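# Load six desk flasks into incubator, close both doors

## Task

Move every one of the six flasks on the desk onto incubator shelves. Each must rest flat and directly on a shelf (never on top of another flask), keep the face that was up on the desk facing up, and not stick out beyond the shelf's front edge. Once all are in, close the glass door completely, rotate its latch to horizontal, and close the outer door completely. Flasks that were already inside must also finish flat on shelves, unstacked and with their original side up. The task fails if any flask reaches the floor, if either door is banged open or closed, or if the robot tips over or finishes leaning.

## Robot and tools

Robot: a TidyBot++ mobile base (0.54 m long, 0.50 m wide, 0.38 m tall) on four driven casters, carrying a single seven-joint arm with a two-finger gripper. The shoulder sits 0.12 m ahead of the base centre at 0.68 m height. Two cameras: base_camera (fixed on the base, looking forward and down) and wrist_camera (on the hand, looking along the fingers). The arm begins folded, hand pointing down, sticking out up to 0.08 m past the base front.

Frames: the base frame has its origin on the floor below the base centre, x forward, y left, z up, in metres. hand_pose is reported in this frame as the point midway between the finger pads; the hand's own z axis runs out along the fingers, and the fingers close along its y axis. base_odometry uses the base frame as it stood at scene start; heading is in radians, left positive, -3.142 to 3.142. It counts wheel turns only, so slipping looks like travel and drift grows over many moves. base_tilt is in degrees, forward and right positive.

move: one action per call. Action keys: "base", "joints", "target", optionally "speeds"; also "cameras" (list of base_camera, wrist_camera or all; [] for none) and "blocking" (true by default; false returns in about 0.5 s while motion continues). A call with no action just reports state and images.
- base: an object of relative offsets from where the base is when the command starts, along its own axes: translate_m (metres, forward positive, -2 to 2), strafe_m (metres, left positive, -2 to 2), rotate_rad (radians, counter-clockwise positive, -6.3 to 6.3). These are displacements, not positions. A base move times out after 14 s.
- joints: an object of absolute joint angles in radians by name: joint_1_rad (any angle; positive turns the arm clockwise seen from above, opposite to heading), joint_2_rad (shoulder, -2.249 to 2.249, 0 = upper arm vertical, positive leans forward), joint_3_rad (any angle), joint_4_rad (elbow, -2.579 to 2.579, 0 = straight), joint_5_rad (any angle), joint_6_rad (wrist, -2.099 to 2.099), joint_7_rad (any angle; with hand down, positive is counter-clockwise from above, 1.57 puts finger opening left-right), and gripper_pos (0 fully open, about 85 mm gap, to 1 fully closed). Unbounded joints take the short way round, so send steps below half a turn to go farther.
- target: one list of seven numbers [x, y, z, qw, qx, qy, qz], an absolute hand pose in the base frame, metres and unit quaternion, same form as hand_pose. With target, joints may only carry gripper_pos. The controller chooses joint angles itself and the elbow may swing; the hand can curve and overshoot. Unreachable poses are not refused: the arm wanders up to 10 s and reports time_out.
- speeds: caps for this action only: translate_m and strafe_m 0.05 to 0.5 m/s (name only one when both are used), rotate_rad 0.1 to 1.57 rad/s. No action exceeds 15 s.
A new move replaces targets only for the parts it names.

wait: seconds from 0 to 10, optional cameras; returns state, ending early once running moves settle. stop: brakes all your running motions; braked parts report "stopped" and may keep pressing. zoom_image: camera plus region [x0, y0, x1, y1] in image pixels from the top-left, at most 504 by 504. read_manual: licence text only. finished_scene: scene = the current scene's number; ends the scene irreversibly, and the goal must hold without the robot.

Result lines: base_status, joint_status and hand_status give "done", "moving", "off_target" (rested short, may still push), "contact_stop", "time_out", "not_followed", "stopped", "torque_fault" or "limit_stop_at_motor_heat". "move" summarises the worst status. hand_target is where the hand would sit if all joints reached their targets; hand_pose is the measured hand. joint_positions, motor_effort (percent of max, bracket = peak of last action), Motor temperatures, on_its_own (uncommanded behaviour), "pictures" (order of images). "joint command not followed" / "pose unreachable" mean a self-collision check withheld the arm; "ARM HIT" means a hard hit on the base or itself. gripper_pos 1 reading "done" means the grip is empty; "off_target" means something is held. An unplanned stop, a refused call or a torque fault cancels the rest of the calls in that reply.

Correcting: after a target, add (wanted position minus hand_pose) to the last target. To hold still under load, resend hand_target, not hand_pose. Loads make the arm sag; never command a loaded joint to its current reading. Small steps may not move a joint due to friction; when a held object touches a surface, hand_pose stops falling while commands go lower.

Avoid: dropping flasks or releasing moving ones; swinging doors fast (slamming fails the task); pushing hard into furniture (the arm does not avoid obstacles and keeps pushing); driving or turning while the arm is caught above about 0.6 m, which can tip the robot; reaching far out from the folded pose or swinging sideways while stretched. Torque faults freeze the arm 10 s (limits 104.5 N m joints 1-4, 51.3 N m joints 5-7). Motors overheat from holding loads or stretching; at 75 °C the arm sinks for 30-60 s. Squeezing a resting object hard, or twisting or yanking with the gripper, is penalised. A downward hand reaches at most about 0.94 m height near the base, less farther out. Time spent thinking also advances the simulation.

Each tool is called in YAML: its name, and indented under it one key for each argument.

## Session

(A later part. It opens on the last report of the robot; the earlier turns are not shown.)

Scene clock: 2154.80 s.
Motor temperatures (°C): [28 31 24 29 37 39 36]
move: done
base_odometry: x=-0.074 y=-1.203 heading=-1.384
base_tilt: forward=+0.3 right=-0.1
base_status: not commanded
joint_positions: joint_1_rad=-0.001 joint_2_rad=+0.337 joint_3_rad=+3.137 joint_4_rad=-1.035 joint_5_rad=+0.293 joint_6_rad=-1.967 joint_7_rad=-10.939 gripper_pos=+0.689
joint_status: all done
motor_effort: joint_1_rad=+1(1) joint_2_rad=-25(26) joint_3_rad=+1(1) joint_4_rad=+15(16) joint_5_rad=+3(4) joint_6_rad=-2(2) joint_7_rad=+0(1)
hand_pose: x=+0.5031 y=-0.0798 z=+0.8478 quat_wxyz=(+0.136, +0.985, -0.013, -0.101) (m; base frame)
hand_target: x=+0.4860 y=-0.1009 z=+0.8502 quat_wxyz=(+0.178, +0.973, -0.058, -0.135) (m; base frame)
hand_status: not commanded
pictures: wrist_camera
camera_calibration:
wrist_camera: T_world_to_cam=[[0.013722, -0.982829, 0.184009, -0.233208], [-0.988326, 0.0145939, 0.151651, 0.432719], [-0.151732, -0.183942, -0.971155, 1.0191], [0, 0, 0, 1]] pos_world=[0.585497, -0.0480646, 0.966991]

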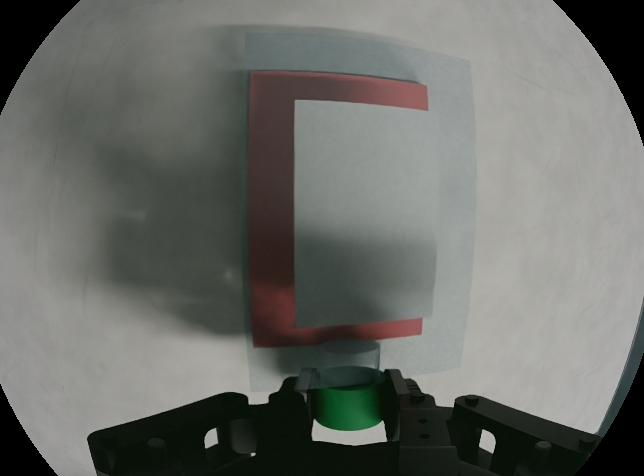

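move:
  joints: {"joint_2_rad": 0.361}
  cameras: ["wrist_camera"]

Scene clock: 2157.10 s.
Motor temperatures (°C): [28 31 24 29 37 39 36]
move: done
base_odometry: x=-0.074 y=-1.203 heading=-1.384
base_tilt: forward=+0.2 right=+0.0
base_status: not commanded
joint_positions: joint_1_rad=-0.001 joint_2_rad=+0.339 joint_3_rad=+3.137 joint_4_rad=-1.035 joint_5_rad=+0.294 joint_6_rad=-1.968 joint_7_rad=-10.939 gripper_pos=+0.689
joint_status: all done
motor_effort: joint_1_rad=+1(1) joint_2_rad=-24(26) joint_3_rad=+0(1) joint_4_rad=+15(15) joint_5_rad=+3(4) joint_6_rad=-2(3) joint_7_rad=+0(1)
hand_pose: x=+0.5032 y=-0.0801 z=+0.8470 quat_wxyz=(+0.137, +0.985, -0.013, -0.102) (m; base frame)
hand_target: x=+0.4873 y=-0.1009 z=+0.8473 quat_wxyz=(+0.178, +0.973, -0.058, -0.139) (m; base frame)
hand_status: not commanded
pictures: wrist_camera
camera_calibration:
wrist_camera: T_world_to_cam=[[0.0138251, -0.982689, 0.184744, -0.233992], [-0.987845, 0.0151861, 0.154702, 0.430168], [-0.154829, -0.184638, -0.970534, 1.01935], [0, 0, 0, 1]] pos_world=[0.585999, -0.0482633, 0.965997]

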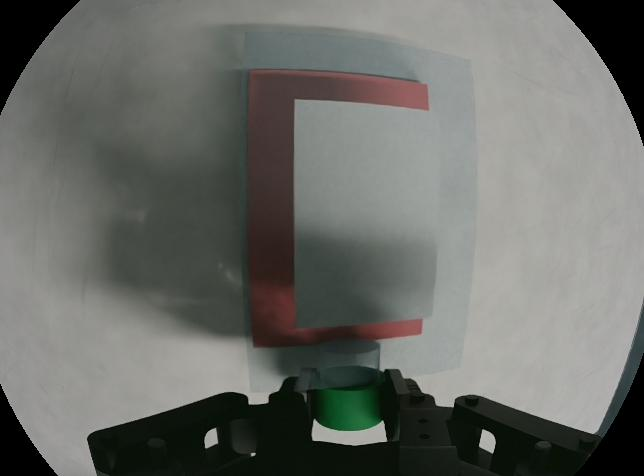

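move:
  joints: {"gripper_pos": 0.5}
  cameras: ["wrist_camera"]

Scene clock: 2158.97 s.
Motor temperatures (°C): [28 31 24 29 37 39 36]
move: done
base_odometry: x=-0.074 y=-1.203 heading=-1.384
base_tilt: forward=+0.3 right=-0.2
base_status: not commanded
joint_positions: joint_1_rad=-0.001 joint_2_rad=+0.344 joint_3_rad=+3.137 joint_4_rad=-1.036 joint_5_rad=+0.296 joint_6_rad=-1.971 joint_7_rad=-10.939 gripper_pos=+0.500
joint_status: all done
motor_effort: joint_1_rad=+0(1) joint_2_rad=-25(27) joint_3_rad=+1(1) joint_4_rad=+15(17) joint_5_rad=+3(4) joint_6_rad=-1(3) joint_7_rad=+0(0)
hand_pose: x=+0.5027 y=-0.0806 z=+0.8449 quat_wxyz=(+0.138, +0.985, -0.013, -0.107) (m; base frame)
hand_target: x=+0.4873 y=-0.1009 z=+0.8473 quat_wxyz=(+0.178, +0.973, -0.058, -0.139) (m; base frame)
hand_status: not commanded
pictures: wrist_camera
camera_calibration:
wrist_camera: T_world_to_cam=[[0.014381, -0.982304, 0.18674, -0.236052], [-0.986185, 0.0168884, 0.164785, 0.420847], [-0.165023, -0.18653, -0.968491, 1.02033], [0, 0, 0, 1]] pos_world=[0.586806, -0.0486595, 0.962915]

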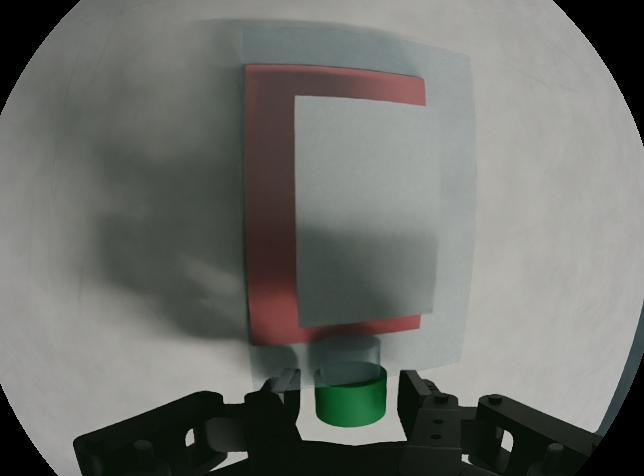

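Released. Raise.

move:
  joints: {"joint_2_rad": 0.18, "gripper_pos": 0.1}
  cameras: []

move:
  base: {"translate_m": -0.22}
  joints: {"joint_2_rad": -0.16, "joint_4_rad": -2.04, "joint_5_rad": 0.05, "joint_6_rad": -0.03, "joint_7_rad": -10.95, "gripper_pos": 0}
  cameras: ["wrist_camera"]

Scene clock: 2162.00 s.
Motor temperatures (°C): [28 31 24 29 37 39 36]
move: done
base_odometry: x=-0.074 y=-1.203 heading=-1.384
base_tilt: forward=+0.3 right=-0.2
base_status: not commanded
joint_positions: joint_1_rad=-0.001 joint_2_rad=+0.188 joint_3_rad=+3.137 joint_4_rad=-1.039 joint_5_rad=+0.297 joint_6_rad=-1.973 joint_7_rad=-10.939 gripper_pos=+0.100
joint_status: all done
motor_effort: joint_1_rad=+0(0) joint_2_rad=-21(30) joint_3_rad=+0(1) joint_4_rad=+16(17) joint_5_rad=+3(3) joint_6_rad=+0(2) joint_7_rad=+0(0)
hand_pose: x=+0.4716 y=-0.0807 z=+0.9019 quat_wxyz=(+0.136, +0.990, -0.023, -0.032) (m; base frame)
hand_target: x=+0.4515 y=-0.1009 z=+0.9109 quat_wxyz=(+0.172, +0.981, -0.074, -0.050) (m; base frame)
hand_status: not commanded
pictures: none
No camera images: "cameras" was empty.

Scene clock: 2164.97 s.
Motor temperatures (°C): [28 31 24 29 37 39 36]
move: done
base_odometry: x=-0.115 y=-0.987 heading=-1.384
base_tilt: forward=+0.2 right=-0.1
base_status: done
joint_positions: joint_1_rad=-0.001 joint_2_rad=-0.135 joint_3_rad=+3.137 joint_4_rad=-2.028 joint_5_rad=+0.133 joint_6_rad=-0.089 joint_7_rad=-10.939 gripper_pos=+0.000
joint_status: all done
motor_effort: joint_1_rad=+0(1) joint_2_rad=-15(25) joint_3_rad=-1(1) joint_4_rad=+21(23) joint_5_rad=+1(4) joint_6_rad=+8(8) joint_7_rad=+0(1)
hand_pose: x=+0.6459 y=+0.0005 z=+0.8750 quat_wxyz=(+0.055, +0.833, +0.078, +0.545) (m; base frame)
hand_target: x=+0.6450 y=+0.0018 z=+0.8979 quat_wxyz=(+0.028, +0.815, +0.039, +0.577) (m; base frame)
hand_status: not commanded
pictures: wrist_camera
camera_calibration:
wrist_camera: T_world_to_cam=[[0.158361, -0.972833, 0.168872, -0.24145], [-0.341844, -0.214472, -0.914956, 1.08441], [0.926318, 0.0871656, -0.366522, -0.143423], [0, 0, 0, 1]] pos_world=[0.541792, 0.0101872, 0.980396]

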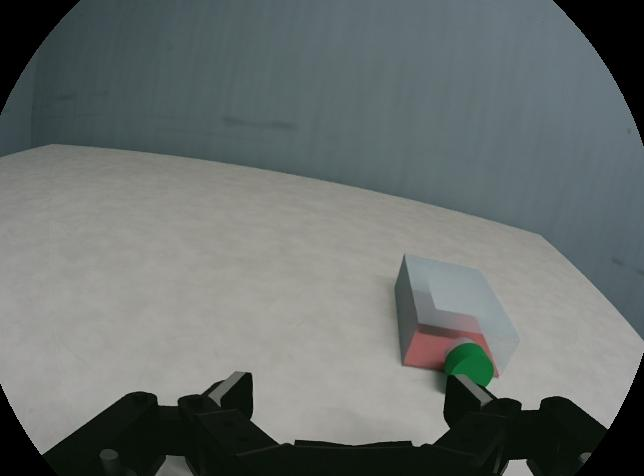

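move:
  joints: {"joint_2_rad": -0.16, "joint_4_rad": -2.04, "joint_5_rad": -0.055, "joint_6_rad": 0.04, "joint_7_rad": -11.07}
  cameras: ["wrist_camera"]

Scene clock: 2167.30 s.
Motor temperatures (°C): [28 31 24 29 37 39 36]
move: done
base_odometry: x=-0.115 y=-0.987 heading=-1.384
base_tilt: forward=+0.2 right=-0.1
base_status: not commanded
joint_positions: joint_1_rad=-0.001 joint_2_rad=-0.137 joint_3_rad=+3.137 joint_4_rad=-2.032 joint_5_rad=+0.012 joint_6_rad=-0.007 joint_7_rad=-11.046 gripper_pos=+0.000
joint_status: all done
motor_effort: joint_1_rad=+0(0) joint_2_rad=-15(16) joint_3_rad=+0(1) joint_4_rad=+21(22) joint_5_rad=+0(2) joint_6_rad=+8(8) joint_7_rad=+0(0)
hand_pose: x=+0.6538 y=+0.0042 z=+0.8971 quat_wxyz=(-0.012, +0.814, -0.013, +0.581) (m; base frame)
hand_target: x=+0.6515 y=+0.0016 z=+0.9187 quat_wxyz=(-0.039, +0.794, -0.051, +0.605) (m; base frame)
hand_status: not commanded
pictures: wrist_camera
camera_calibration:
wrist_camera: T_world_to_cam=[[0.0825886, -0.995956, -0.0353694, -0.00988556], [-0.274687, 0.0113665, -0.961467, 1.10499], [0.95798, 0.0891217, -0.272637, -0.247963], [0, 0, 0, 1]] pos_world=[0.541886, -0.00030656, 0.994457]

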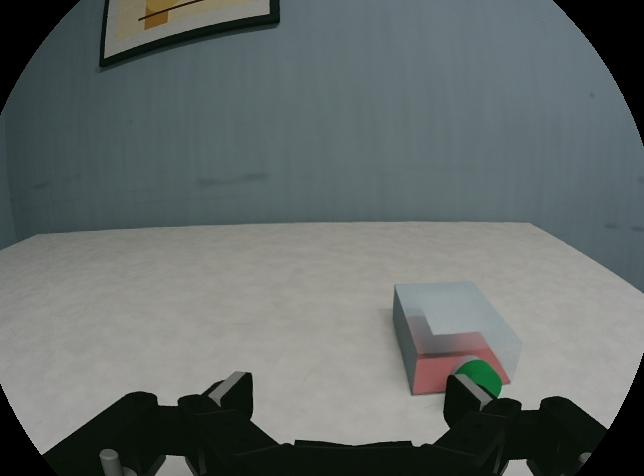

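zoom_image:
  camera: "wrist_camera"
  region: [360, 250, 560, 420]

Scaled by 2.520.

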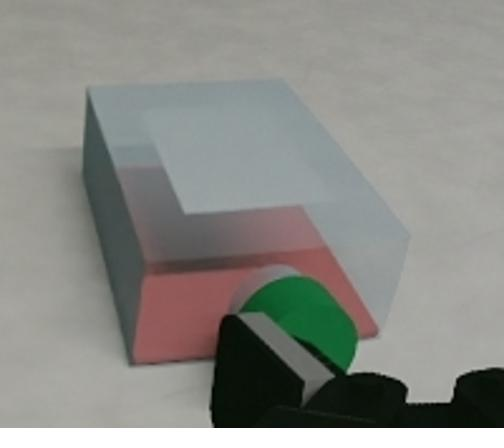

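move:
  base: {"strafe_m": -0.11, "rotate_rad": 0.018}
  joints: {"joint_2_rad": -0.16, "joint_4_rad": -2.04, "joint_6_rad": 0.025, "joint_7_rad": -10.98}
  cameras: ["wrist_camera", "base_camera"]

Scene clock: 2187.60 s.
Motor temperatures (°C): [28 30 24 29 37 39 36]
move: done
base_odometry: x=-0.223 y=-1.007 heading=-1.366
base_tilt: forward=+0.3 right=-0.1
base_status: done
joint_positions: joint_1_rad=-0.001 joint_2_rad=-0.138 joint_3_rad=+3.138 joint_4_rad=-2.032 joint_5_rad=+0.012 joint_6_rad=-0.007 joint_7_rad=-10.987 gripper_pos=+0.000
joint_status: all done
motor_effort: joint_1_rad=+0(4) joint_2_rad=-15(16) joint_3_rad=+0(4) joint_4_rad=+22(23) joint_5_rad=+0(1) joint_6_rad=+8(9) joint_7_rad=+0(1)
hand_pose: x=+0.6537 y=+0.0042 z=+0.8975 quat_wxyz=(+0.005, +0.814, +0.011, +0.581) (m; base frame)
hand_target: x=+0.6502 y=+0.0018 z=+0.9142 quat_wxyz=(-0.012, +0.800, -0.015, +0.600) (m; base frame)
hand_status: not commanded
pictures: base_camera, wrist_camera
camera_calibration:
wrist_camera: T_world_to_cam=[[0.101506, -0.994636, 0.0199001, -0.0719354], [-0.273493, -0.0471325, -0.960718, 1.10408], [0.956503, 0.0920766, -0.27681, -0.243005], [0, 0, 0, 1]] pos_world=[0.541697, 0.00286386, 0.99488]

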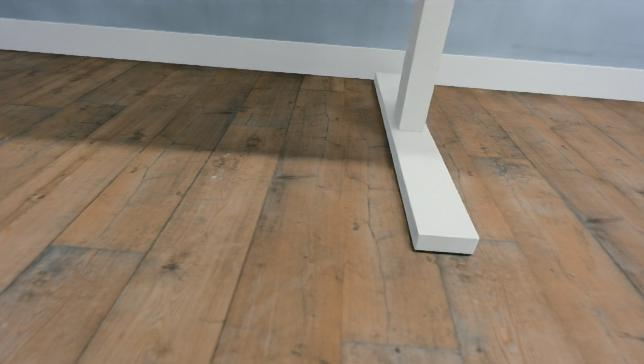

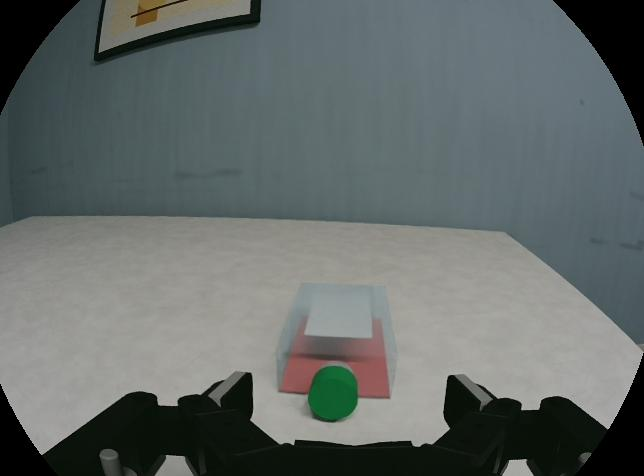

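move:
  base: {"strafe_m": 0.011, "translate_m": 0.035}
  joints: {"joint_2_rad": -0.14, "joint_4_rad": -2.04, "joint_6_rad": 0.02, "joint_7_rad": -11.03}
  cameras: ["wrist_camera"]

move:
  joints: {"joint_2_rad": -0.065, "joint_4_rad": -2.045, "joint_6_rad": 0.02}
  cameras: ["wrist_camera"]

Scene clock: 2196.67 s.
Motor temperatures (°C): [28 30 24 29 37 39 36]
move: done
base_odometry: x=-0.206 y=-1.040 heading=-1.366
base_tilt: forward=+0.3 right=-0.2
base_status: done
joint_positions: joint_1_rad=-0.001 joint_2_rad=-0.136 joint_3_rad=+3.138 joint_4_rad=-2.033 joint_5_rad=+0.012 joint_6_rad=-0.007 joint_7_rad=-11.005 gripper_pos=+0.000
joint_status: all done
motor_effort: joint_1_rad=+0(1) joint_2_rad=-14(18) joint_3_rad=-1(1) joint_4_rad=+21(22) joint_5_rad=+1(1) joint_6_rad=+8(9) joint_7_rad=+0(1)
hand_pose: x=+0.6539 y=+0.0042 z=+0.8961 quat_wxyz=(-0.001, +0.815, +0.003, +0.580) (m; base frame)
hand_target: x=+0.6543 y=+0.0019 z=+0.9021 quat_wxyz=(-0.026, +0.807, -0.036, +0.589) (m; base frame)
hand_status: not commanded
pictures: wrist_camera
camera_calibration:
wrist_camera: T_world_to_cam=[[0.0956095, -0.995416, 0.0022937, -0.0522623], [-0.276122, -0.0287351, -0.960693, 1.1045], [0.956355, 0.091218, -0.277604, -0.242888], [0, 0, 0, 1]] pos_world=[0.542261, 0.00187102, 0.993777]

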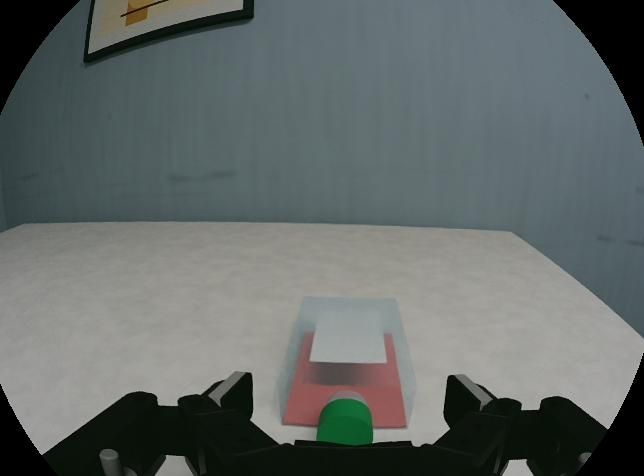

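Scene clock: 2197.57 s.
Motor temperatures (°C): [28 30 24 29 37 39 36]
move: done
base_odometry: x=-0.206 y=-1.040 heading=-1.366
base_tilt: forward=+0.3 right=-0.1
base_status: not commanded
joint_positions: joint_1_rad=-0.001 joint_2_rad=-0.072 joint_3_rad=+3.138 joint_4_rad=-2.037 joint_5_rad=+0.012 joint_6_rad=-0.007 joint_7_rad=-11.005 gripper_pos=+0.000
joint_status: all done
motor_effort: joint_1_rad=+0(0) joint_2_rad=-17(19) joint_3_rad=+0(1) joint_4_rad=+21(22) joint_5_rad=+1(1) joint_6_rad=+8(9) joint_7_rad=+0(1)
hand_pose: x=+0.6655 y=+0.0042 z=+0.8590 quat_wxyz=(-0.001, +0.834, +0.003, +0.552) (m; base frame)
hand_target: x=+0.6681 y=+0.0019 z=+0.8585 quat_wxyz=(-0.025, +0.830, -0.037, +0.556) (m; base frame)
hand_status: not commanded
pictures: wrist_camera
camera_calibration:
wrist_camera: T_world_to_cam=[[0.0955771, -0.995413, -0.00413694, -0.0477418], [-0.341022, -0.0288391, -0.939613, 1.09712], [0.935184, 0.0912162, -0.342215, -0.194633], [0, 0, 0, 1]] pos_world=[0.560725, 0.00187098, 0.964068]

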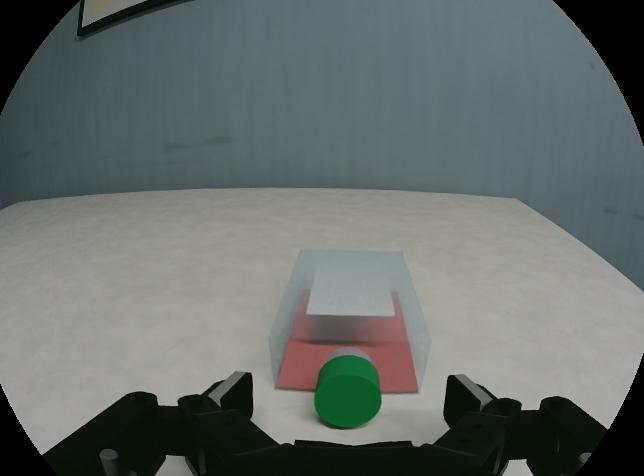

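move:
  joints: {"joint_2_rad": -0.038}
  cameras: ["wrist_camera"]

Scene clock: 2199.40 s.
Motor temperatures (°C): [28 30 24 29 37 39 36]
move: done
base_odometry: x=-0.206 y=-1.040 heading=-1.366
base_tilt: forward=+0.3 right=-0.1
base_status: not commanded
joint_positions: joint_1_rad=-0.001 joint_2_rad=-0.050 joint_3_rad=+3.138 joint_4_rad=-2.038 joint_5_rad=+0.012 joint_6_rad=-0.007 joint_7_rad=-11.005 gripper_pos=+0.000
joint_status: all done
motor_effort: joint_1_rad=+0(0) joint_2_rad=-17(18) joint_3_rad=+0(1) joint_4_rad=+21(21) joint_5_rad=+0(1) joint_6_rad=+8(8) joint_7_rad=+0(0)
hand_pose: x=+0.6692 y=+0.0042 z=+0.8468 quat_wxyz=(-0.001, +0.840, +0.003, +0.543) (m; base frame)
hand_target: x=+0.6726 y=+0.0019 z=+0.8436 quat_wxyz=(-0.024, +0.837, -0.037, +0.545) (m; base frame)
hand_status: not commanded
pictures: wrist_camera
camera_calibration:
wrist_camera: T_world_to_cam=[[0.0953747, -0.995422, -0.00623563, -0.0462474], [-0.362009, -0.0288487, -0.931728, 1.09427], [0.927283, 0.0911207, -0.363103, -0.179305], [0, 0, 0, 1]] pos_world=[0.566813, 0.00187094, 0.954166]

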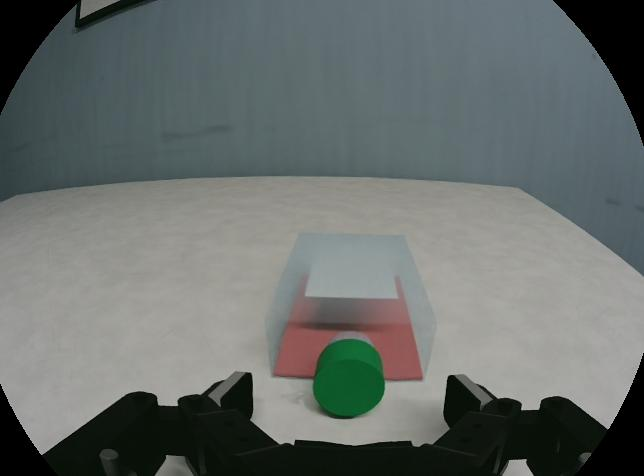

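move:
  base: {"translate_m": 0.012, "strafe_m": 0.002}
  speeds: {"translate_m": 0.05}
  joints: {"joint_2_rad": -0.033, "joint_6_rad": -0.03}
  cameras: ["wrist_camera"]

Scene clock: 2202.00 s.
Motor temperatures (°C): [28 30 24 29 37 39 36]
move: done
base_odometry: x=-0.201 y=-1.051 heading=-1.366
base_tilt: forward=+0.3 right=-0.2
base_status: done
joint_positions: joint_1_rad=-0.001 joint_2_rad=-0.041 joint_3_rad=+3.138 joint_4_rad=-2.038 joint_5_rad=+0.012 joint_6_rad=-0.029 joint_7_rad=-11.005 gripper_pos=+0.000
joint_status: all done
motor_effort: joint_1_rad=+0(1) joint_2_rad=-18(20) joint_3_rad=-1(1) joint_4_rad=+20(21) joint_5_rad=+0(1) joint_6_rad=+7(8) joint_7_rad=+0(0)
hand_pose: x=+0.6676 y=+0.0041 z=+0.8358 quat_wxyz=(-0.001, +0.848, +0.003, +0.530) (m; base frame)
hand_target: x=+0.6667 y=+0.0027 z=+0.8268 quat_wxyz=(-0.024, +0.852, -0.037, +0.522) (m; base frame)
hand_status: not commanded
pictures: wrist_camera
camera_calibration:
wrist_camera: T_world_to_cam=[[0.0949041, -0.995446, -0.0089472, -0.0436238], [-0.390403, -0.0289495, -0.920189, 1.09274], [0.915739, 0.0908227, -0.391372, -0.150421], [0, 0, 0, 1]] pos_world=[0.568495, 0.00187081, 0.946264]

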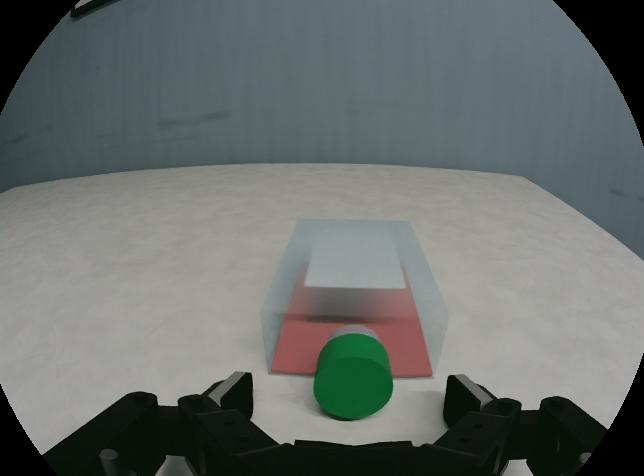

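move:
  base: {"translate_m": 0.008, "strafe_m": -0.003}
  speeds: {"translate_m": 0.05}
  joints: {"joint_2_rad": -0.055}
  cameras: ["wrist_camera"]

Scene clock: 2205.23 s.
Motor temperatures (°C): [28 30 24 29 37 39 36]
move: done
base_odometry: x=-0.203 y=-1.060 heading=-1.366
base_tilt: forward=+0.3 right=-0.1
base_status: done
joint_positions: joint_1_rad=-0.001 joint_2_rad=-0.044 joint_3_rad=+3.138 joint_4_rad=-2.038 joint_5_rad=+0.012 joint_6_rad=-0.029 joint_7_rad=-11.005 gripper_pos=+0.000
joint_status: all done
motor_effort: joint_1_rad=+0(1) joint_2_rad=-18(20) joint_3_rad=+0(2) joint_4_rad=+21(21) joint_5_rad=+1(1) joint_6_rad=+8(8) joint_7_rad=+0(0)
hand_pose: x=+0.6671 y=+0.0041 z=+0.8373 quat_wxyz=(-0.001, +0.847, +0.003, +0.531) (m; base frame)
hand_target: x=+0.6634 y=+0.0027 z=+0.8388 quat_wxyz=(-0.025, +0.846, -0.037, +0.531) (m; base frame)
hand_status: not commanded
pictures: wrist_camera
camera_calibration:
wrist_camera: T_world_to_cam=[[0.0949238, -0.995447, -0.00868881, -0.0437924], [-0.387879, -0.0289462, -0.921256, 1.0932], [0.916809, 0.0908193, -0.388861, -0.152168], [0, 0, 0, 1]] pos_world=[0.567696, 0.00187081, 0.947564]

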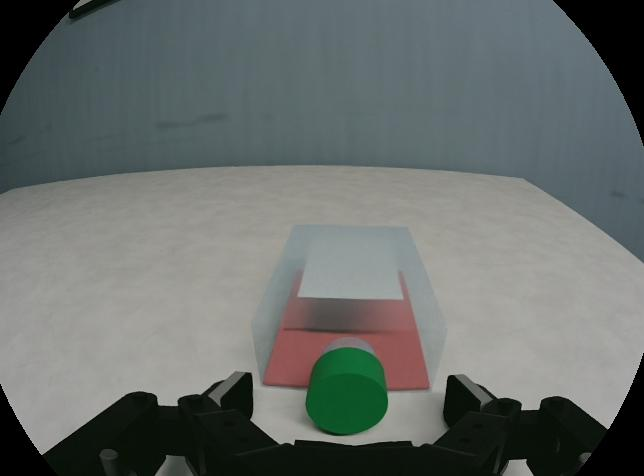

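move:
  joints: {"joint_2_rad": -0.072}
  cameras: ["wrist_camera"]

Scene clock: 2207.43 s.
Motor temperatures (°C): [28 30 24 29 37 39 36]
move: done
base_odometry: x=-0.203 y=-1.060 heading=-1.366
base_tilt: forward=+0.2 right=-0.1
base_status: not commanded
joint_positions: joint_1_rad=-0.001 joint_2_rad=-0.051 joint_3_rad=+3.138 joint_4_rad=-2.038 joint_5_rad=+0.012 joint_6_rad=-0.029 joint_7_rad=-11.005 gripper_pos=+0.000
joint_status: all done
motor_effort: joint_1_rad=+0(0) joint_2_rad=-17(19) joint_3_rad=+0(1) joint_4_rad=+21(21) joint_5_rad=+0(1) joint_6_rad=+8(8) joint_7_rad=+0(1)
hand_pose: x=+0.6659 y=+0.0041 z=+0.8412 quat_wxyz=(-0.001, +0.846, +0.003, +0.534) (m; base frame)
hand_target: x=+0.6607 y=+0.0027 z=+0.8480 quat_wxyz=(-0.025, +0.841, -0.036, +0.538) (m; base frame)
hand_status: not commanded
pictures: wrist_camera
camera_calibration:
wrist_camera: T_world_to_cam=[[0.0949834, -0.995447, -0.0080187, -0.0442562], [-0.381361, -0.0289458, -0.923973, 1.09422], [0.919533, 0.0908201, -0.382374, -0.156932], [0, 0, 0, 1]] pos_world=[0.5658, 0.00187081, 0.950665]

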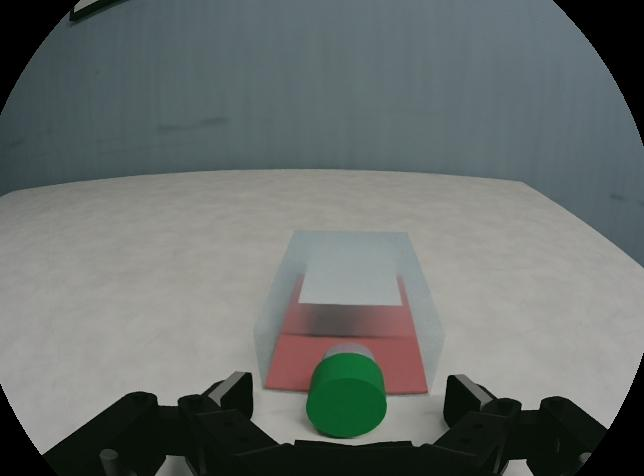

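move:
  base: {"translate_m": 0.006}
  speeds: {"translate_m": 0.05}
  cameras: ["wrist_camera"]

move:
  joints: {"gripper_pos": 0.84}
  cameras: ["wrist_camera"]

Scene clock: 2209.87 s.
Motor temperatures (°C): [28 30 24 29 37 39 36]
move: done
base_odometry: x=-0.201 y=-1.066 heading=-1.366
base_tilt: forward=+0.3 right=-0.2
base_status: done
joint_positions: joint_1_rad=-0.001 joint_2_rad=-0.054 joint_3_rad=+3.138 joint_4_rad=-2.038 joint_5_rad=+0.012 joint_6_rad=-0.029 joint_7_rad=-11.005 gripper_pos=+0.000
joint_status: not commanded
motor_effort: joint_1_rad=+0(1) joint_2_rad=-17(20) joint_3_rad=-1(1) joint_4_rad=+21(21) joint_5_rad=+0(1) joint_6_rad=+8(8) joint_7_rad=+0(0)
hand_pose: x=+0.6655 y=+0.0041 z=+0.8426 quat_wxyz=(-0.001, +0.845, +0.003, +0.535) (m; base frame)
hand_target: x=+0.6607 y=+0.0027 z=+0.8480 quat_wxyz=(-0.025, +0.841, -0.036, +0.538) (m; base frame)
hand_status: not commanded
pictures: wrist_camera
camera_calibration:
wrist_camera: T_world_to_cam=[[0.0949988, -0.995447, -0.00778095, -0.0444057], [-0.37895, -0.0289344, -0.924965, 1.0946], [0.920528, 0.0908191, -0.379973, -0.158586], [0, 0, 0, 1]] pos_world=[0.565001, 0.00187081, 0.951865]

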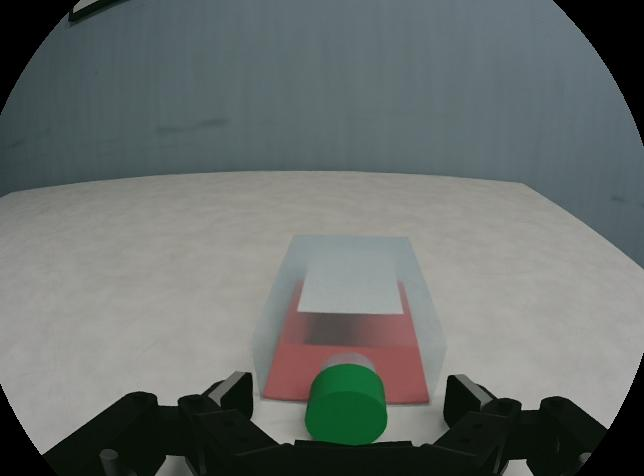

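Scene clock: 2210.87 s.
Motor temperatures (°C): [28 30 24 29 37 39 36]
move: off_target
base_odometry: x=-0.201 y=-1.066 heading=-1.366
base_tilt: forward=+0.2 right=-0.1
base_status: not commanded
joint_positions: joint_1_rad=-0.001 joint_2_rad=-0.055 joint_3_rad=+3.138 joint_4_rad=-2.038 joint_5_rad=+0.012 joint_6_rad=-0.029 joint_7_rad=-11.005 gripper_pos=+0.682
joint_status: gripper_pos off_target (ended at +0.682, target +0.840)
motor_effort: joint_1_rad=+0(0) joint_2_rad=-17(18) joint_3_rad=+0(1) joint_4_rad=+21(21) joint_5_rad=+1(1) joint_6_rad=+7(8) joint_7_rad=+0(1)
hand_pose: x=+0.6654 y=+0.0041 z=+0.8428 quat_wxyz=(-0.001, +0.845, +0.003, +0.535) (m; base frame)
hand_target: x=+0.6607 y=+0.0027 z=+0.8480 quat_wxyz=(-0.025, +0.841, -0.036, +0.538) (m; base frame)
hand_status: not commanded
pictures: wrist_camera
camera_calibration:
wrist_camera: T_world_to_cam=[[0.0950069, -0.995447, -0.00774178, -0.0444374], [-0.378656, -0.0289449, -0.925085, 1.09461], [0.920648, 0.0908209, -0.379682, -0.158802], [0, 0, 0, 1]] pos_world=[0.564902, 0.00187081, 0.951965]

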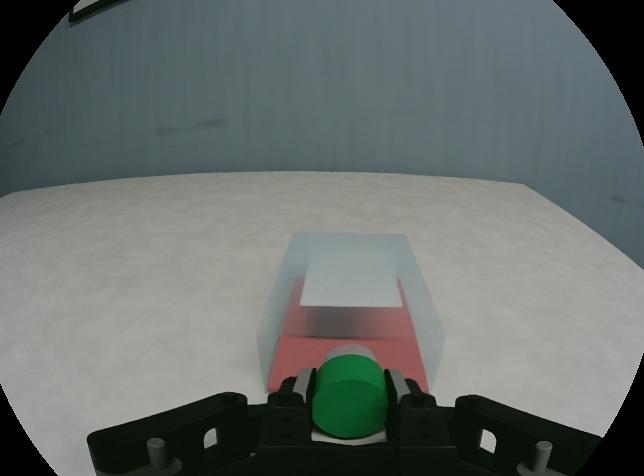

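move:
  joints: {"joint_2_rad": -0.18}
  cameras: ["wrist_camera"]

move:
  base: {"translate_m": -0.4}
  speeds: {"translate_m": 0.3}
  cameras: ["wrist_camera"]

Scene clock: 2213.33 s.
Motor temperatures (°C): [28 30 24 29 37 39 36]
move: done
base_odometry: x=-0.201 y=-1.066 heading=-1.366
base_tilt: forward=+0.2 right=-0.2
base_status: not commanded
joint_positions: joint_1_rad=-0.001 joint_2_rad=-0.161 joint_3_rad=+3.138 joint_4_rad=-2.044 joint_5_rad=+0.012 joint_6_rad=-0.029 joint_7_rad=-11.005 gripper_pos=+0.682
joint_status: all done
motor_effort: joint_1_rad=+0(1) joint_2_rad=-15(20) joint_3_rad=+0(1) joint_4_rad=+22(23) joint_5_rad=+0(1) joint_6_rad=+9(9) joint_7_rad=+0(0)
hand_pose: x=+0.6440 y=+0.0041 z=+0.8963 quat_wxyz=(+0.000, +0.817, +0.003, +0.577) (m; base frame)
hand_target: x=+0.6396 y=+0.0027 z=+0.9055 quat_wxyz=(-0.027, +0.811, -0.035, +0.583) (m; base frame)
hand_status: not commanded
pictures: wrist_camera
camera_calibration:
wrist_camera: T_world_to_cam=[[0.0953659, -0.995441, 0.00167791, -0.0507513], [-0.284138, -0.0288366, -0.95835, 1.10498], [0.954029, 0.0909171, -0.285592, -0.224677], [0, 0, 0, 1]] pos_world=[0.533155, 0.00177089, 0.994877]

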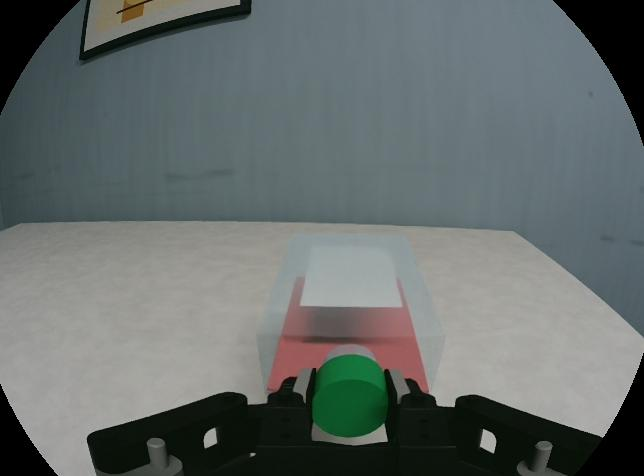

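Scene clock: 2215.70 s.
Motor temperatures (°C): [28 30 24 29 37 39 36]
move: done
base_odometry: x=-0.283 y=-0.674 heading=-1.365
base_tilt: forward=+0.3 right=+0.0
base_status: done
joint_positions: joint_1_rad=-0.001 joint_2_rad=-0.165 joint_3_rad=+3.138 joint_4_rad=-2.044 joint_5_rad=+0.012 joint_6_rad=-0.029 joint_7_rad=-11.005 gripper_pos=+0.682
joint_status: not commanded
motor_effort: joint_1_rad=+0(3) joint_2_rad=-15(19) joint_3_rad=+1(2) joint_4_rad=+22(23) joint_5_rad=+0(1) joint_6_rad=+9(9) joint_7_rad=+0(1)
hand_pose: x=+0.6430 y=+0.0041 z=+0.8985 quat_wxyz=(+0.000, +0.816, +0.003, +0.578) (m; base frame)
hand_target: x=+0.6396 y=+0.0027 z=+0.9055 quat_wxyz=(-0.027, +0.811, -0.035, +0.583) (m; base frame)
hand_status: not commanded
pictures: wrist_camera
camera_calibration:
wrist_camera: T_world_to_cam=[[0.095358, -0.995441, 0.0020854, -0.0510132], [-0.280026, -0.0288353, -0.959559, 1.1052], [0.955245, 0.0909177, -0.281499, -0.227488], [0, 0, 0, 1]] pos_world=[0.531657, 0.00177089, 0.996578]

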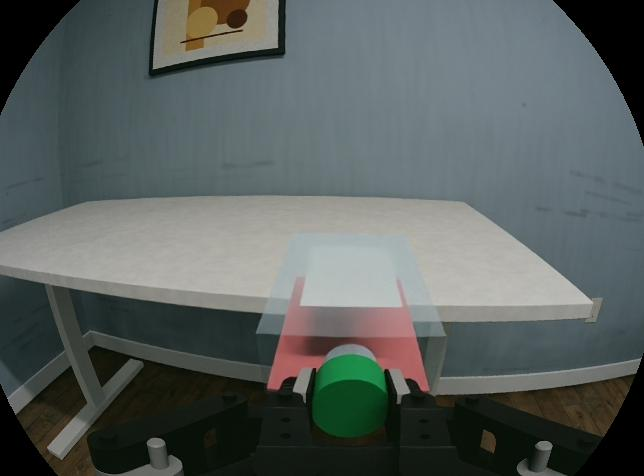

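move:
  base: {"translate_m": -0.963, "strafe_m": -0.184}
  cameras: []

move:
  base: {"rotate_rad": -1.589}
  speeds: {"rotate_rad": 0.6}
  cameras: ["wrist_camera"]

Scene clock: 2222.90 s.
Motor temperatures (°C): [28 30 24 29 37 39 36]
move: done
base_odometry: x=-0.659 y=+0.231 heading=-1.366
base_tilt: forward=+0.3 right=-0.1
base_status: done
joint_positions: joint_1_rad=-0.001 joint_2_rad=-0.167 joint_3_rad=+3.138 joint_4_rad=-2.045 joint_5_rad=+0.012 joint_6_rad=-0.029 joint_7_rad=-11.005 gripper_pos=+0.682
joint_status: not commanded
motor_effort: joint_1_rad=+0(1) joint_2_rad=-14(18) joint_3_rad=+0(2) joint_4_rad=+23(23) joint_5_rad=+0(1) joint_6_rad=+9(9) joint_7_rad=+0(1)
hand_pose: x=+0.6426 y=+0.0041 z=+0.8993 quat_wxyz=(+0.000, +0.815, +0.003, +0.579) (m; base frame)
hand_target: x=+0.6396 y=+0.0027 z=+0.9055 quat_wxyz=(-0.027, +0.811, -0.035, +0.583) (m; base frame)
hand_status: not commanded
pictures: none
No camera images: "cameras" was empty.

Scene clock: 2226.30 s.
Motor temperatures (°C): [28 30 24 29 37 39 36]
move: done
base_odometry: x=-0.659 y=+0.231 heading=-2.954
base_tilt: forward=+0.2 right=-0.1
base_status: done
joint_positions: joint_1_rad=-0.001 joint_2_rad=-0.167 joint_3_rad=+3.138 joint_4_rad=-2.045 joint_5_rad=+0.012 joint_6_rad=-0.029 joint_7_rad=-11.005 gripper_pos=+0.682
joint_status: not commanded
motor_effort: joint_1_rad=+1(3) joint_2_rad=-15(16) joint_3_rad=+1(4) joint_4_rad=+22(24) joint_5_rad=+0(1) joint_6_rad=+9(9) joint_7_rad=+0(1)
hand_pose: x=+0.6426 y=+0.0039 z=+0.8993 quat_wxyz=(+0.000, +0.815, +0.003, +0.579) (m; base frame)
hand_target: x=+0.6396 y=+0.0027 z=+0.9055 quat_wxyz=(-0.027, +0.811, -0.035, +0.583) (m; base frame)
hand_status: not commanded
pictures: wrist_camera
camera_calibration:
wrist_camera: T_world_to_cam=[[0.0949217, -0.995482, 0.00215183, -0.0509006], [-0.278652, -0.0286452, -0.959965, 1.10531], [0.95569, 0.0905219, -0.280112, -0.22845], [0, 0, 0, 1]] pos_world=[0.531155, 0.00167086, 0.997178]

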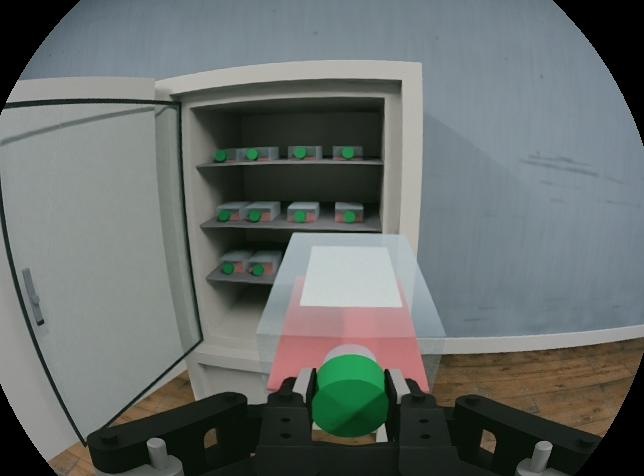

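move:
  joints: {"joint_2_rad": 0.37, "joint_4_rad": -2.29, "joint_6_rad": 0.72}
  base: {"translate_m": 0.3, "strafe_m": 0.158, "rotate_rad": -0.014}
  speeds: {"translate_m": 0.2}
  cameras: ["wrist_camera"]

Scene clock: 2235.23 s.
Motor temperatures (°C): [28 30 24 29 37 39 36]
move: done
base_odometry: x=-0.925 y=+0.020 heading=-2.969
base_tilt: forward=+0.2 right=-0.1
base_status: done
joint_positions: joint_1_rad=-0.001 joint_2_rad=+0.370 joint_3_rad=+3.139 joint_4_rad=-2.283 joint_5_rad=+0.012 joint_6_rad=+0.658 joint_7_rad=-11.005 gripper_pos=+0.682
joint_status: all done
motor_effort: joint_1_rad=+0(3) joint_2_rad=-26(28) joint_3_rad=+0(4) joint_4_rad=+15(23) joint_5_rad=+1(1) joint_6_rad=+9(10) joint_7_rad=+0(1)
hand_pose: x=+0.7024 y=+0.0057 z=+0.6684 quat_wxyz=(-0.005, +0.840, +0.003, +0.542) (m; base frame)
hand_target: x=+0.7068 y=-0.0091 z=+0.6830 quat_wxyz=(-0.007, +0.824, -0.041, +0.565) (m; base frame)
hand_status: not commanded
pictures: wrist_camera
camera_calibration:
wrist_camera: T_world_to_cam=[[0.0994438, -0.994959, -0.0129101, -0.0473902], [-0.362584, -0.024151, -0.931638, 0.940409], [0.92663, 0.0973267, -0.363158, -0.274485], [0, 0, 0, 1]] pos_world=[0.600036, 0.00227512, 0.775827]

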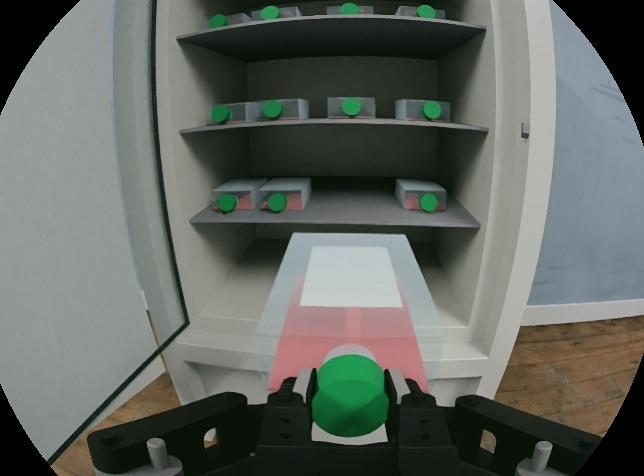

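move:
  base: {"translate_m": 0.208}
  speeds: {"translate_m": 0.15}
  cameras: ["wrist_camera"]

zoom_image:
  camera: "wrist_camera"
  region: [160, 120, 540, 300]

Scene clock: 2240.00 s.
Motor temperatures (°C): [28 30 24 29 37 39 36]
move: done
base_odometry: x=-1.130 y=-0.016 heading=-2.969
base_tilt: forward=+0.3 right=-0.2
base_status: done
joint_positions: joint_1_rad=-0.001 joint_2_rad=+0.371 joint_3_rad=+3.139 joint_4_rad=-2.287 joint_5_rad=+0.012 joint_6_rad=+0.661 joint_7_rad=-11.005 gripper_pos=+0.682
joint_status: not commanded
motor_effort: joint_1_rad=+0(2) joint_2_rad=-26(27) joint_3_rad=-1(2) joint_4_rad=+14(15) joint_5_rad=+1(1) joint_6_rad=+8(9) joint_7_rad=+0(1)
hand_pose: x=+0.7009 y=+0.0057 z=+0.6666 quat_wxyz=(-0.005, +0.841, +0.003, +0.541) (m; base frame)
hand_target: x=+0.7068 y=-0.0091 z=+0.6830 quat_wxyz=(-0.007, +0.824, -0.041, +0.565) (m; base frame)
hand_status: not commanded
pictures: wrist_camera
camera_calibration:
wrist_camera: T_world_to_cam=[[0.0994064, -0.99496, -0.0131869, -0.0470633], [-0.365189, -0.0241519, -0.93062, 0.939383], [0.925611, 0.0973253, -0.365749, -0.271392], [0, 0, 0, 1]] pos_world=[0.598934, 0.00227512, 0.774327]

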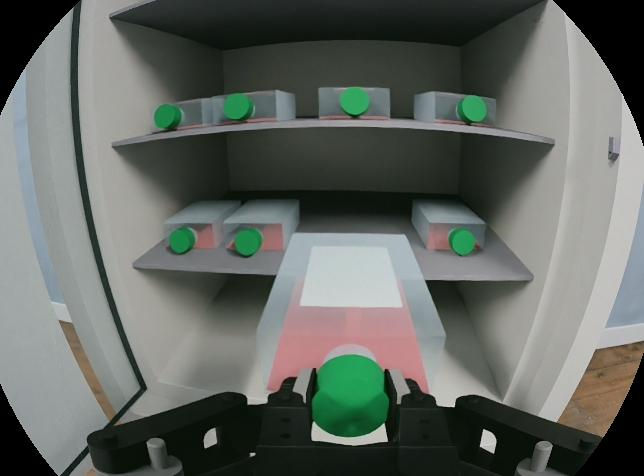

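Scaled by 1.326.

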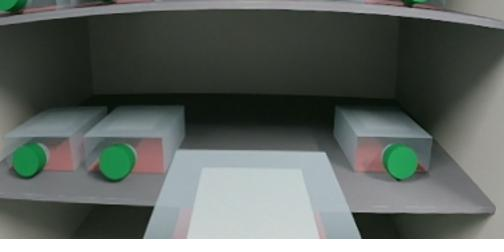

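zoom_image:
  camera: "wrist_camera"
  region: [150, 185, 330, 285]

zoom_image:
  camera: "wrist_camera"
  region: [390, 185, 570, 285]

Scaled by 2.800.

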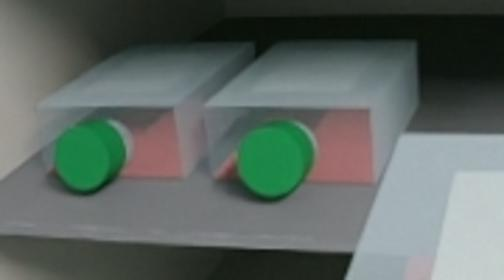

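Scaled by 2.800.

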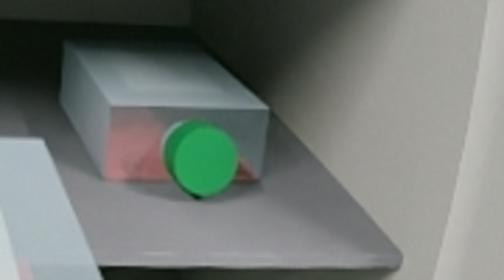

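move:
  base: {"translate_m": 0.2, "strafe_m": -0.008}
  speeds: {"translate_m": 0.1}
  cameras: ["wrist_camera"]

Scene clock: 2280.40 s.
Motor temperatures (°C): [28 30 24 29 37 39 36]
move: done
base_odometry: x=-1.328 y=-0.042 heading=-2.968
base_tilt: forward=+0.3 right=-0.1
base_status: done
joint_positions: joint_1_rad=-0.001 joint_2_rad=+0.372 joint_3_rad=+3.139 joint_4_rad=-2.289 joint_5_rad=+0.012 joint_6_rad=+0.661 joint_7_rad=-11.005 gripper_pos=+0.682
joint_status: not commanded
motor_effort: joint_1_rad=+0(2) joint_2_rad=-26(28) joint_3_rad=-1(2) joint_4_rad=+14(15) joint_5_rad=+0(1) joint_6_rad=+9(9) joint_7_rad=+0(1)
hand_pose: x=+0.7003 y=+0.0057 z=+0.6654 quat_wxyz=(-0.005, +0.841, +0.003, +0.540) (m; base frame)
hand_target: x=+0.7068 y=-0.0091 z=+0.6830 quat_wxyz=(-0.007, +0.824, -0.041, +0.565) (m; base frame)
hand_status: not commanded
pictures: wrist_camera
camera_calibration:
wrist_camera: T_world_to_cam=[[0.0993836, -0.994959, -0.0133929, -0.0468637], [-0.367114, -0.0241533, -0.929862, 0.938872], [0.924851, 0.0973298, -0.367664, -0.269451], [0, 0, 0, 1]] pos_world=[0.598533, 0.00227512, 0.773326]

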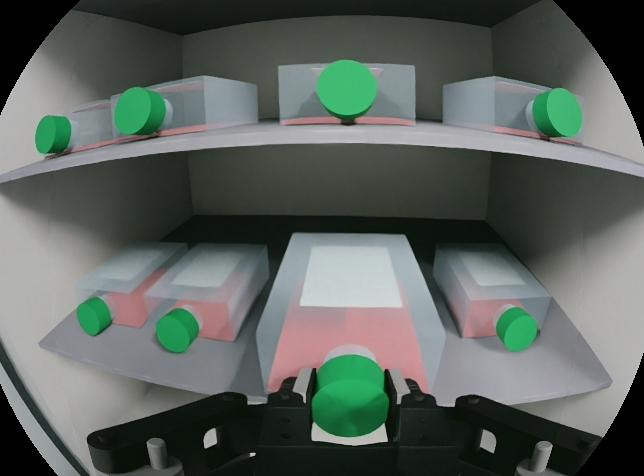

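move:
  base: {"translate_m": 0.092}
  speeds: {"translate_m": 0.08}
  cameras: ["wrist_camera"]

Scene clock: 2283.63 s.
Motor temperatures (°C): [28 30 24 29 37 39 36]
move: done
base_odometry: x=-1.419 y=-0.058 heading=-2.968
base_tilt: forward=+0.3 right=-0.1
base_status: done
joint_positions: joint_1_rad=-0.001 joint_2_rad=+0.373 joint_3_rad=+3.139 joint_4_rad=-2.290 joint_5_rad=+0.012 joint_6_rad=+0.662 joint_7_rad=-11.005 gripper_pos=+0.682
joint_status: not commanded
motor_effort: joint_1_rad=+0(2) joint_2_rad=-26(28) joint_3_rad=-1(2) joint_4_rad=+14(16) joint_5_rad=+1(1) joint_6_rad=+9(9) joint_7_rad=+0(0)
hand_pose: x=+0.7000 y=+0.0057 z=+0.6647 quat_wxyz=(-0.005, +0.842, +0.003, +0.540) (m; base frame)
hand_target: x=+0.7068 y=-0.0091 z=+0.6830 quat_wxyz=(-0.007, +0.824, -0.041, +0.565) (m; base frame)
hand_status: not commanded
pictures: wrist_camera
camera_calibration:
wrist_camera: T_world_to_cam=[[0.0993651, -0.994959, -0.0135085, -0.0467513], [-0.368207, -0.0241534, -0.92943, 0.93856], [0.924419, 0.0973268, -0.368751, -0.268388], [0, 0, 0, 1]] pos_world=[0.598333, 0.00227512, 0.772726]

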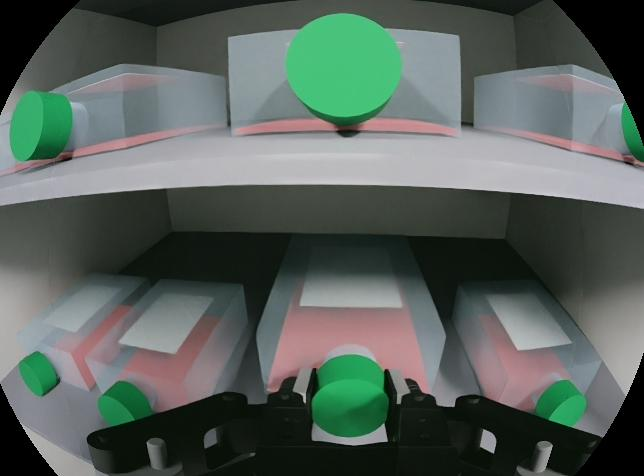

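move:
  joints: {"joint_2_rad": 0.42, "joint_4_rad": -2.308, "joint_6_rad": 0.785}
  cameras: []

move:
  joints: {"joint_2_rad": 0.45, "joint_4_rad": -2.317, "joint_6_rad": 0.82}
  cameras: ["wrist_camera"]

Scene clock: 2287.37 s.
Motor temperatures (°C): [28 30 24 29 37 39 36]
move: done
base_odometry: x=-1.419 y=-0.058 heading=-2.968
base_tilt: forward=+0.3 right=-0.2
base_status: not commanded
joint_positions: joint_1_rad=-0.001 joint_2_rad=+0.418 joint_3_rad=+3.139 joint_4_rad=-2.300 joint_5_rad=+0.012 joint_6_rad=+0.728 joint_7_rad=-11.005 gripper_pos=+0.682
joint_status: all done
motor_effort: joint_1_rad=+0(0) joint_2_rad=-26(28) joint_3_rad=-1(2) joint_4_rad=+12(14) joint_5_rad=+1(1) joint_6_rad=+8(9) joint_7_rad=+0(0)
hand_pose: x=+0.7032 y=+0.0059 z=+0.6532 quat_wxyz=(-0.005, +0.839, +0.003, +0.544) (m; base frame)
hand_target: x=+0.7066 y=-0.0099 z=+0.6648 quat_wxyz=(-0.005, +0.825, -0.041, +0.564) (m; base frame)
hand_status: not commanded
pictures: none
No camera images: "cameras" was empty.

Scene clock: 2288.07 s.
Motor temperatures (°C): [28 30 24 29 37 39 36]
move: done
base_odometry: x=-1.419 y=-0.058 heading=-2.968
base_tilt: forward=+0.3 right=-0.1
base_status: not commanded
joint_positions: joint_1_rad=-0.001 joint_2_rad=+0.446 joint_3_rad=+3.139 joint_4_rad=-2.308 joint_5_rad=+0.012 joint_6_rad=+0.763 joint_7_rad=-11.005 gripper_pos=+0.682
joint_status: all done
motor_effort: joint_1_rad=+0(1) joint_2_rad=-27(28) joint_3_rad=+0(2) joint_4_rad=+13(13) joint_5_rad=+0(1) joint_6_rad=+9(9) joint_7_rad=+0(0)
hand_pose: x=+0.7035 y=+0.0060 z=+0.6435 quat_wxyz=(-0.005, +0.839, +0.003, +0.544) (m; base frame)
hand_target: x=+0.7063 y=-0.0103 z=+0.6536 quat_wxyz=(-0.004, +0.826, -0.041, +0.562) (m; base frame)
hand_status: not commanded
pictures: wrist_camera
camera_calibration:
wrist_camera: T_world_to_cam=[[0.0999547, -0.994896, -0.0138093, -0.0473189], [-0.358406, -0.0230541, -0.933281, 0.91581], [0.928199, 0.0982351, -0.358881, -0.288493], [0, 0, 0, 1]] pos_world=[0.600741, 0.00237597, 0.75052]

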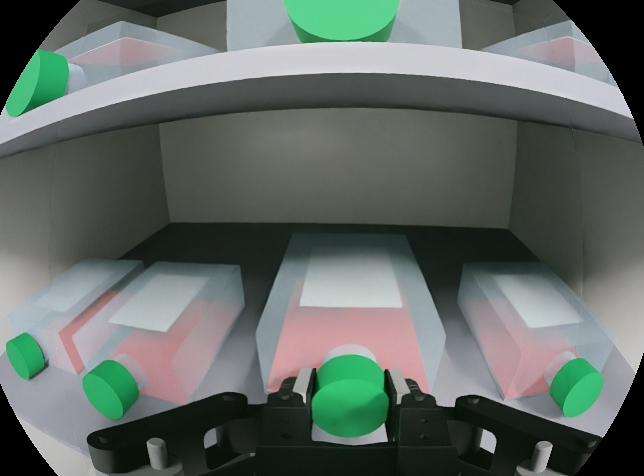

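move:
  joints: {"joint_2_rad": 0.475, "joint_4_rad": -2.332, "joint_6_rad": 0.83}
  cameras: []

move:
  joints: {"joint_2_rad": 0.495, "joint_4_rad": -2.342, "joint_6_rad": 0.845}
  cameras: ["wrist_camera"]

Scene clock: 2290.23 s.
Motor temperatures (°C): [28 30 24 29 37 39 36]
move: done
base_odometry: x=-1.419 y=-0.058 heading=-2.968
base_tilt: forward=+0.3 right=-0.1
base_status: not commanded
joint_positions: joint_1_rad=-0.001 joint_2_rad=+0.471 joint_3_rad=+3.139 joint_4_rad=-2.325 joint_5_rad=+0.012 joint_6_rad=+0.774 joint_7_rad=-11.005 gripper_pos=+0.682
joint_status: all done
motor_effort: joint_1_rad=+0(0) joint_2_rad=-27(29) joint_3_rad=-1(1) joint_4_rad=+12(13) joint_5_rad=+1(1) joint_6_rad=+8(9) joint_7_rad=+0(0)
hand_pose: x=+0.6966 y=+0.0060 z=+0.6252 quat_wxyz=(-0.005, +0.847, +0.003, +0.531) (m; base frame)
hand_target: x=+0.7003 y=-0.0104 z=+0.6359 quat_wxyz=(-0.003, +0.834, -0.041, +0.550) (m; base frame)
hand_status: not commanded
pictures: none
No camera images: "cameras" was empty.

Scene clock: 2290.83 s.
Motor temperatures (°C): [28 30 24 29 37 39 36]
move: done
base_odometry: x=-1.419 y=-0.058 heading=-2.968
base_tilt: forward=+0.3 right=+0.0
base_status: not commanded
joint_positions: joint_1_rad=-0.001 joint_2_rad=+0.488 joint_3_rad=+3.139 joint_4_rad=-2.332 joint_5_rad=+0.012 joint_6_rad=+0.792 joint_7_rad=-11.005 gripper_pos=+0.682
joint_status: all done
motor_effort: joint_1_rad=+0(0) joint_2_rad=-27(28) joint_3_rad=-1(2) joint_4_rad=+11(12) joint_5_rad=+1(1) joint_6_rad=+8(9) joint_7_rad=+0(0)
hand_pose: x=+0.6947 y=+0.0060 z=+0.6177 quat_wxyz=(-0.005, +0.849, +0.003, +0.528) (m; base frame)
hand_target: x=+0.6969 y=-0.0106 z=+0.6248 quat_wxyz=(-0.003, +0.838, -0.041, +0.543) (m; base frame)
hand_status: not commanded
pictures: wrist_camera
camera_calibration:
wrist_camera: T_world_to_cam=[[0.0994199, -0.994884, -0.0179337, -0.0438273], [-0.393453, -0.0227513, -0.919063, 0.904109], [0.913953, 0.0984293, -0.393702, -0.258151], [0, 0, 0, 1]] pos_world=[0.59602, 0.00237618, 0.728513]

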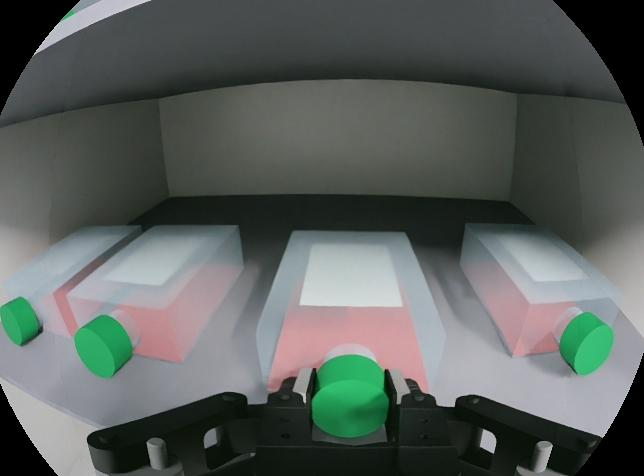

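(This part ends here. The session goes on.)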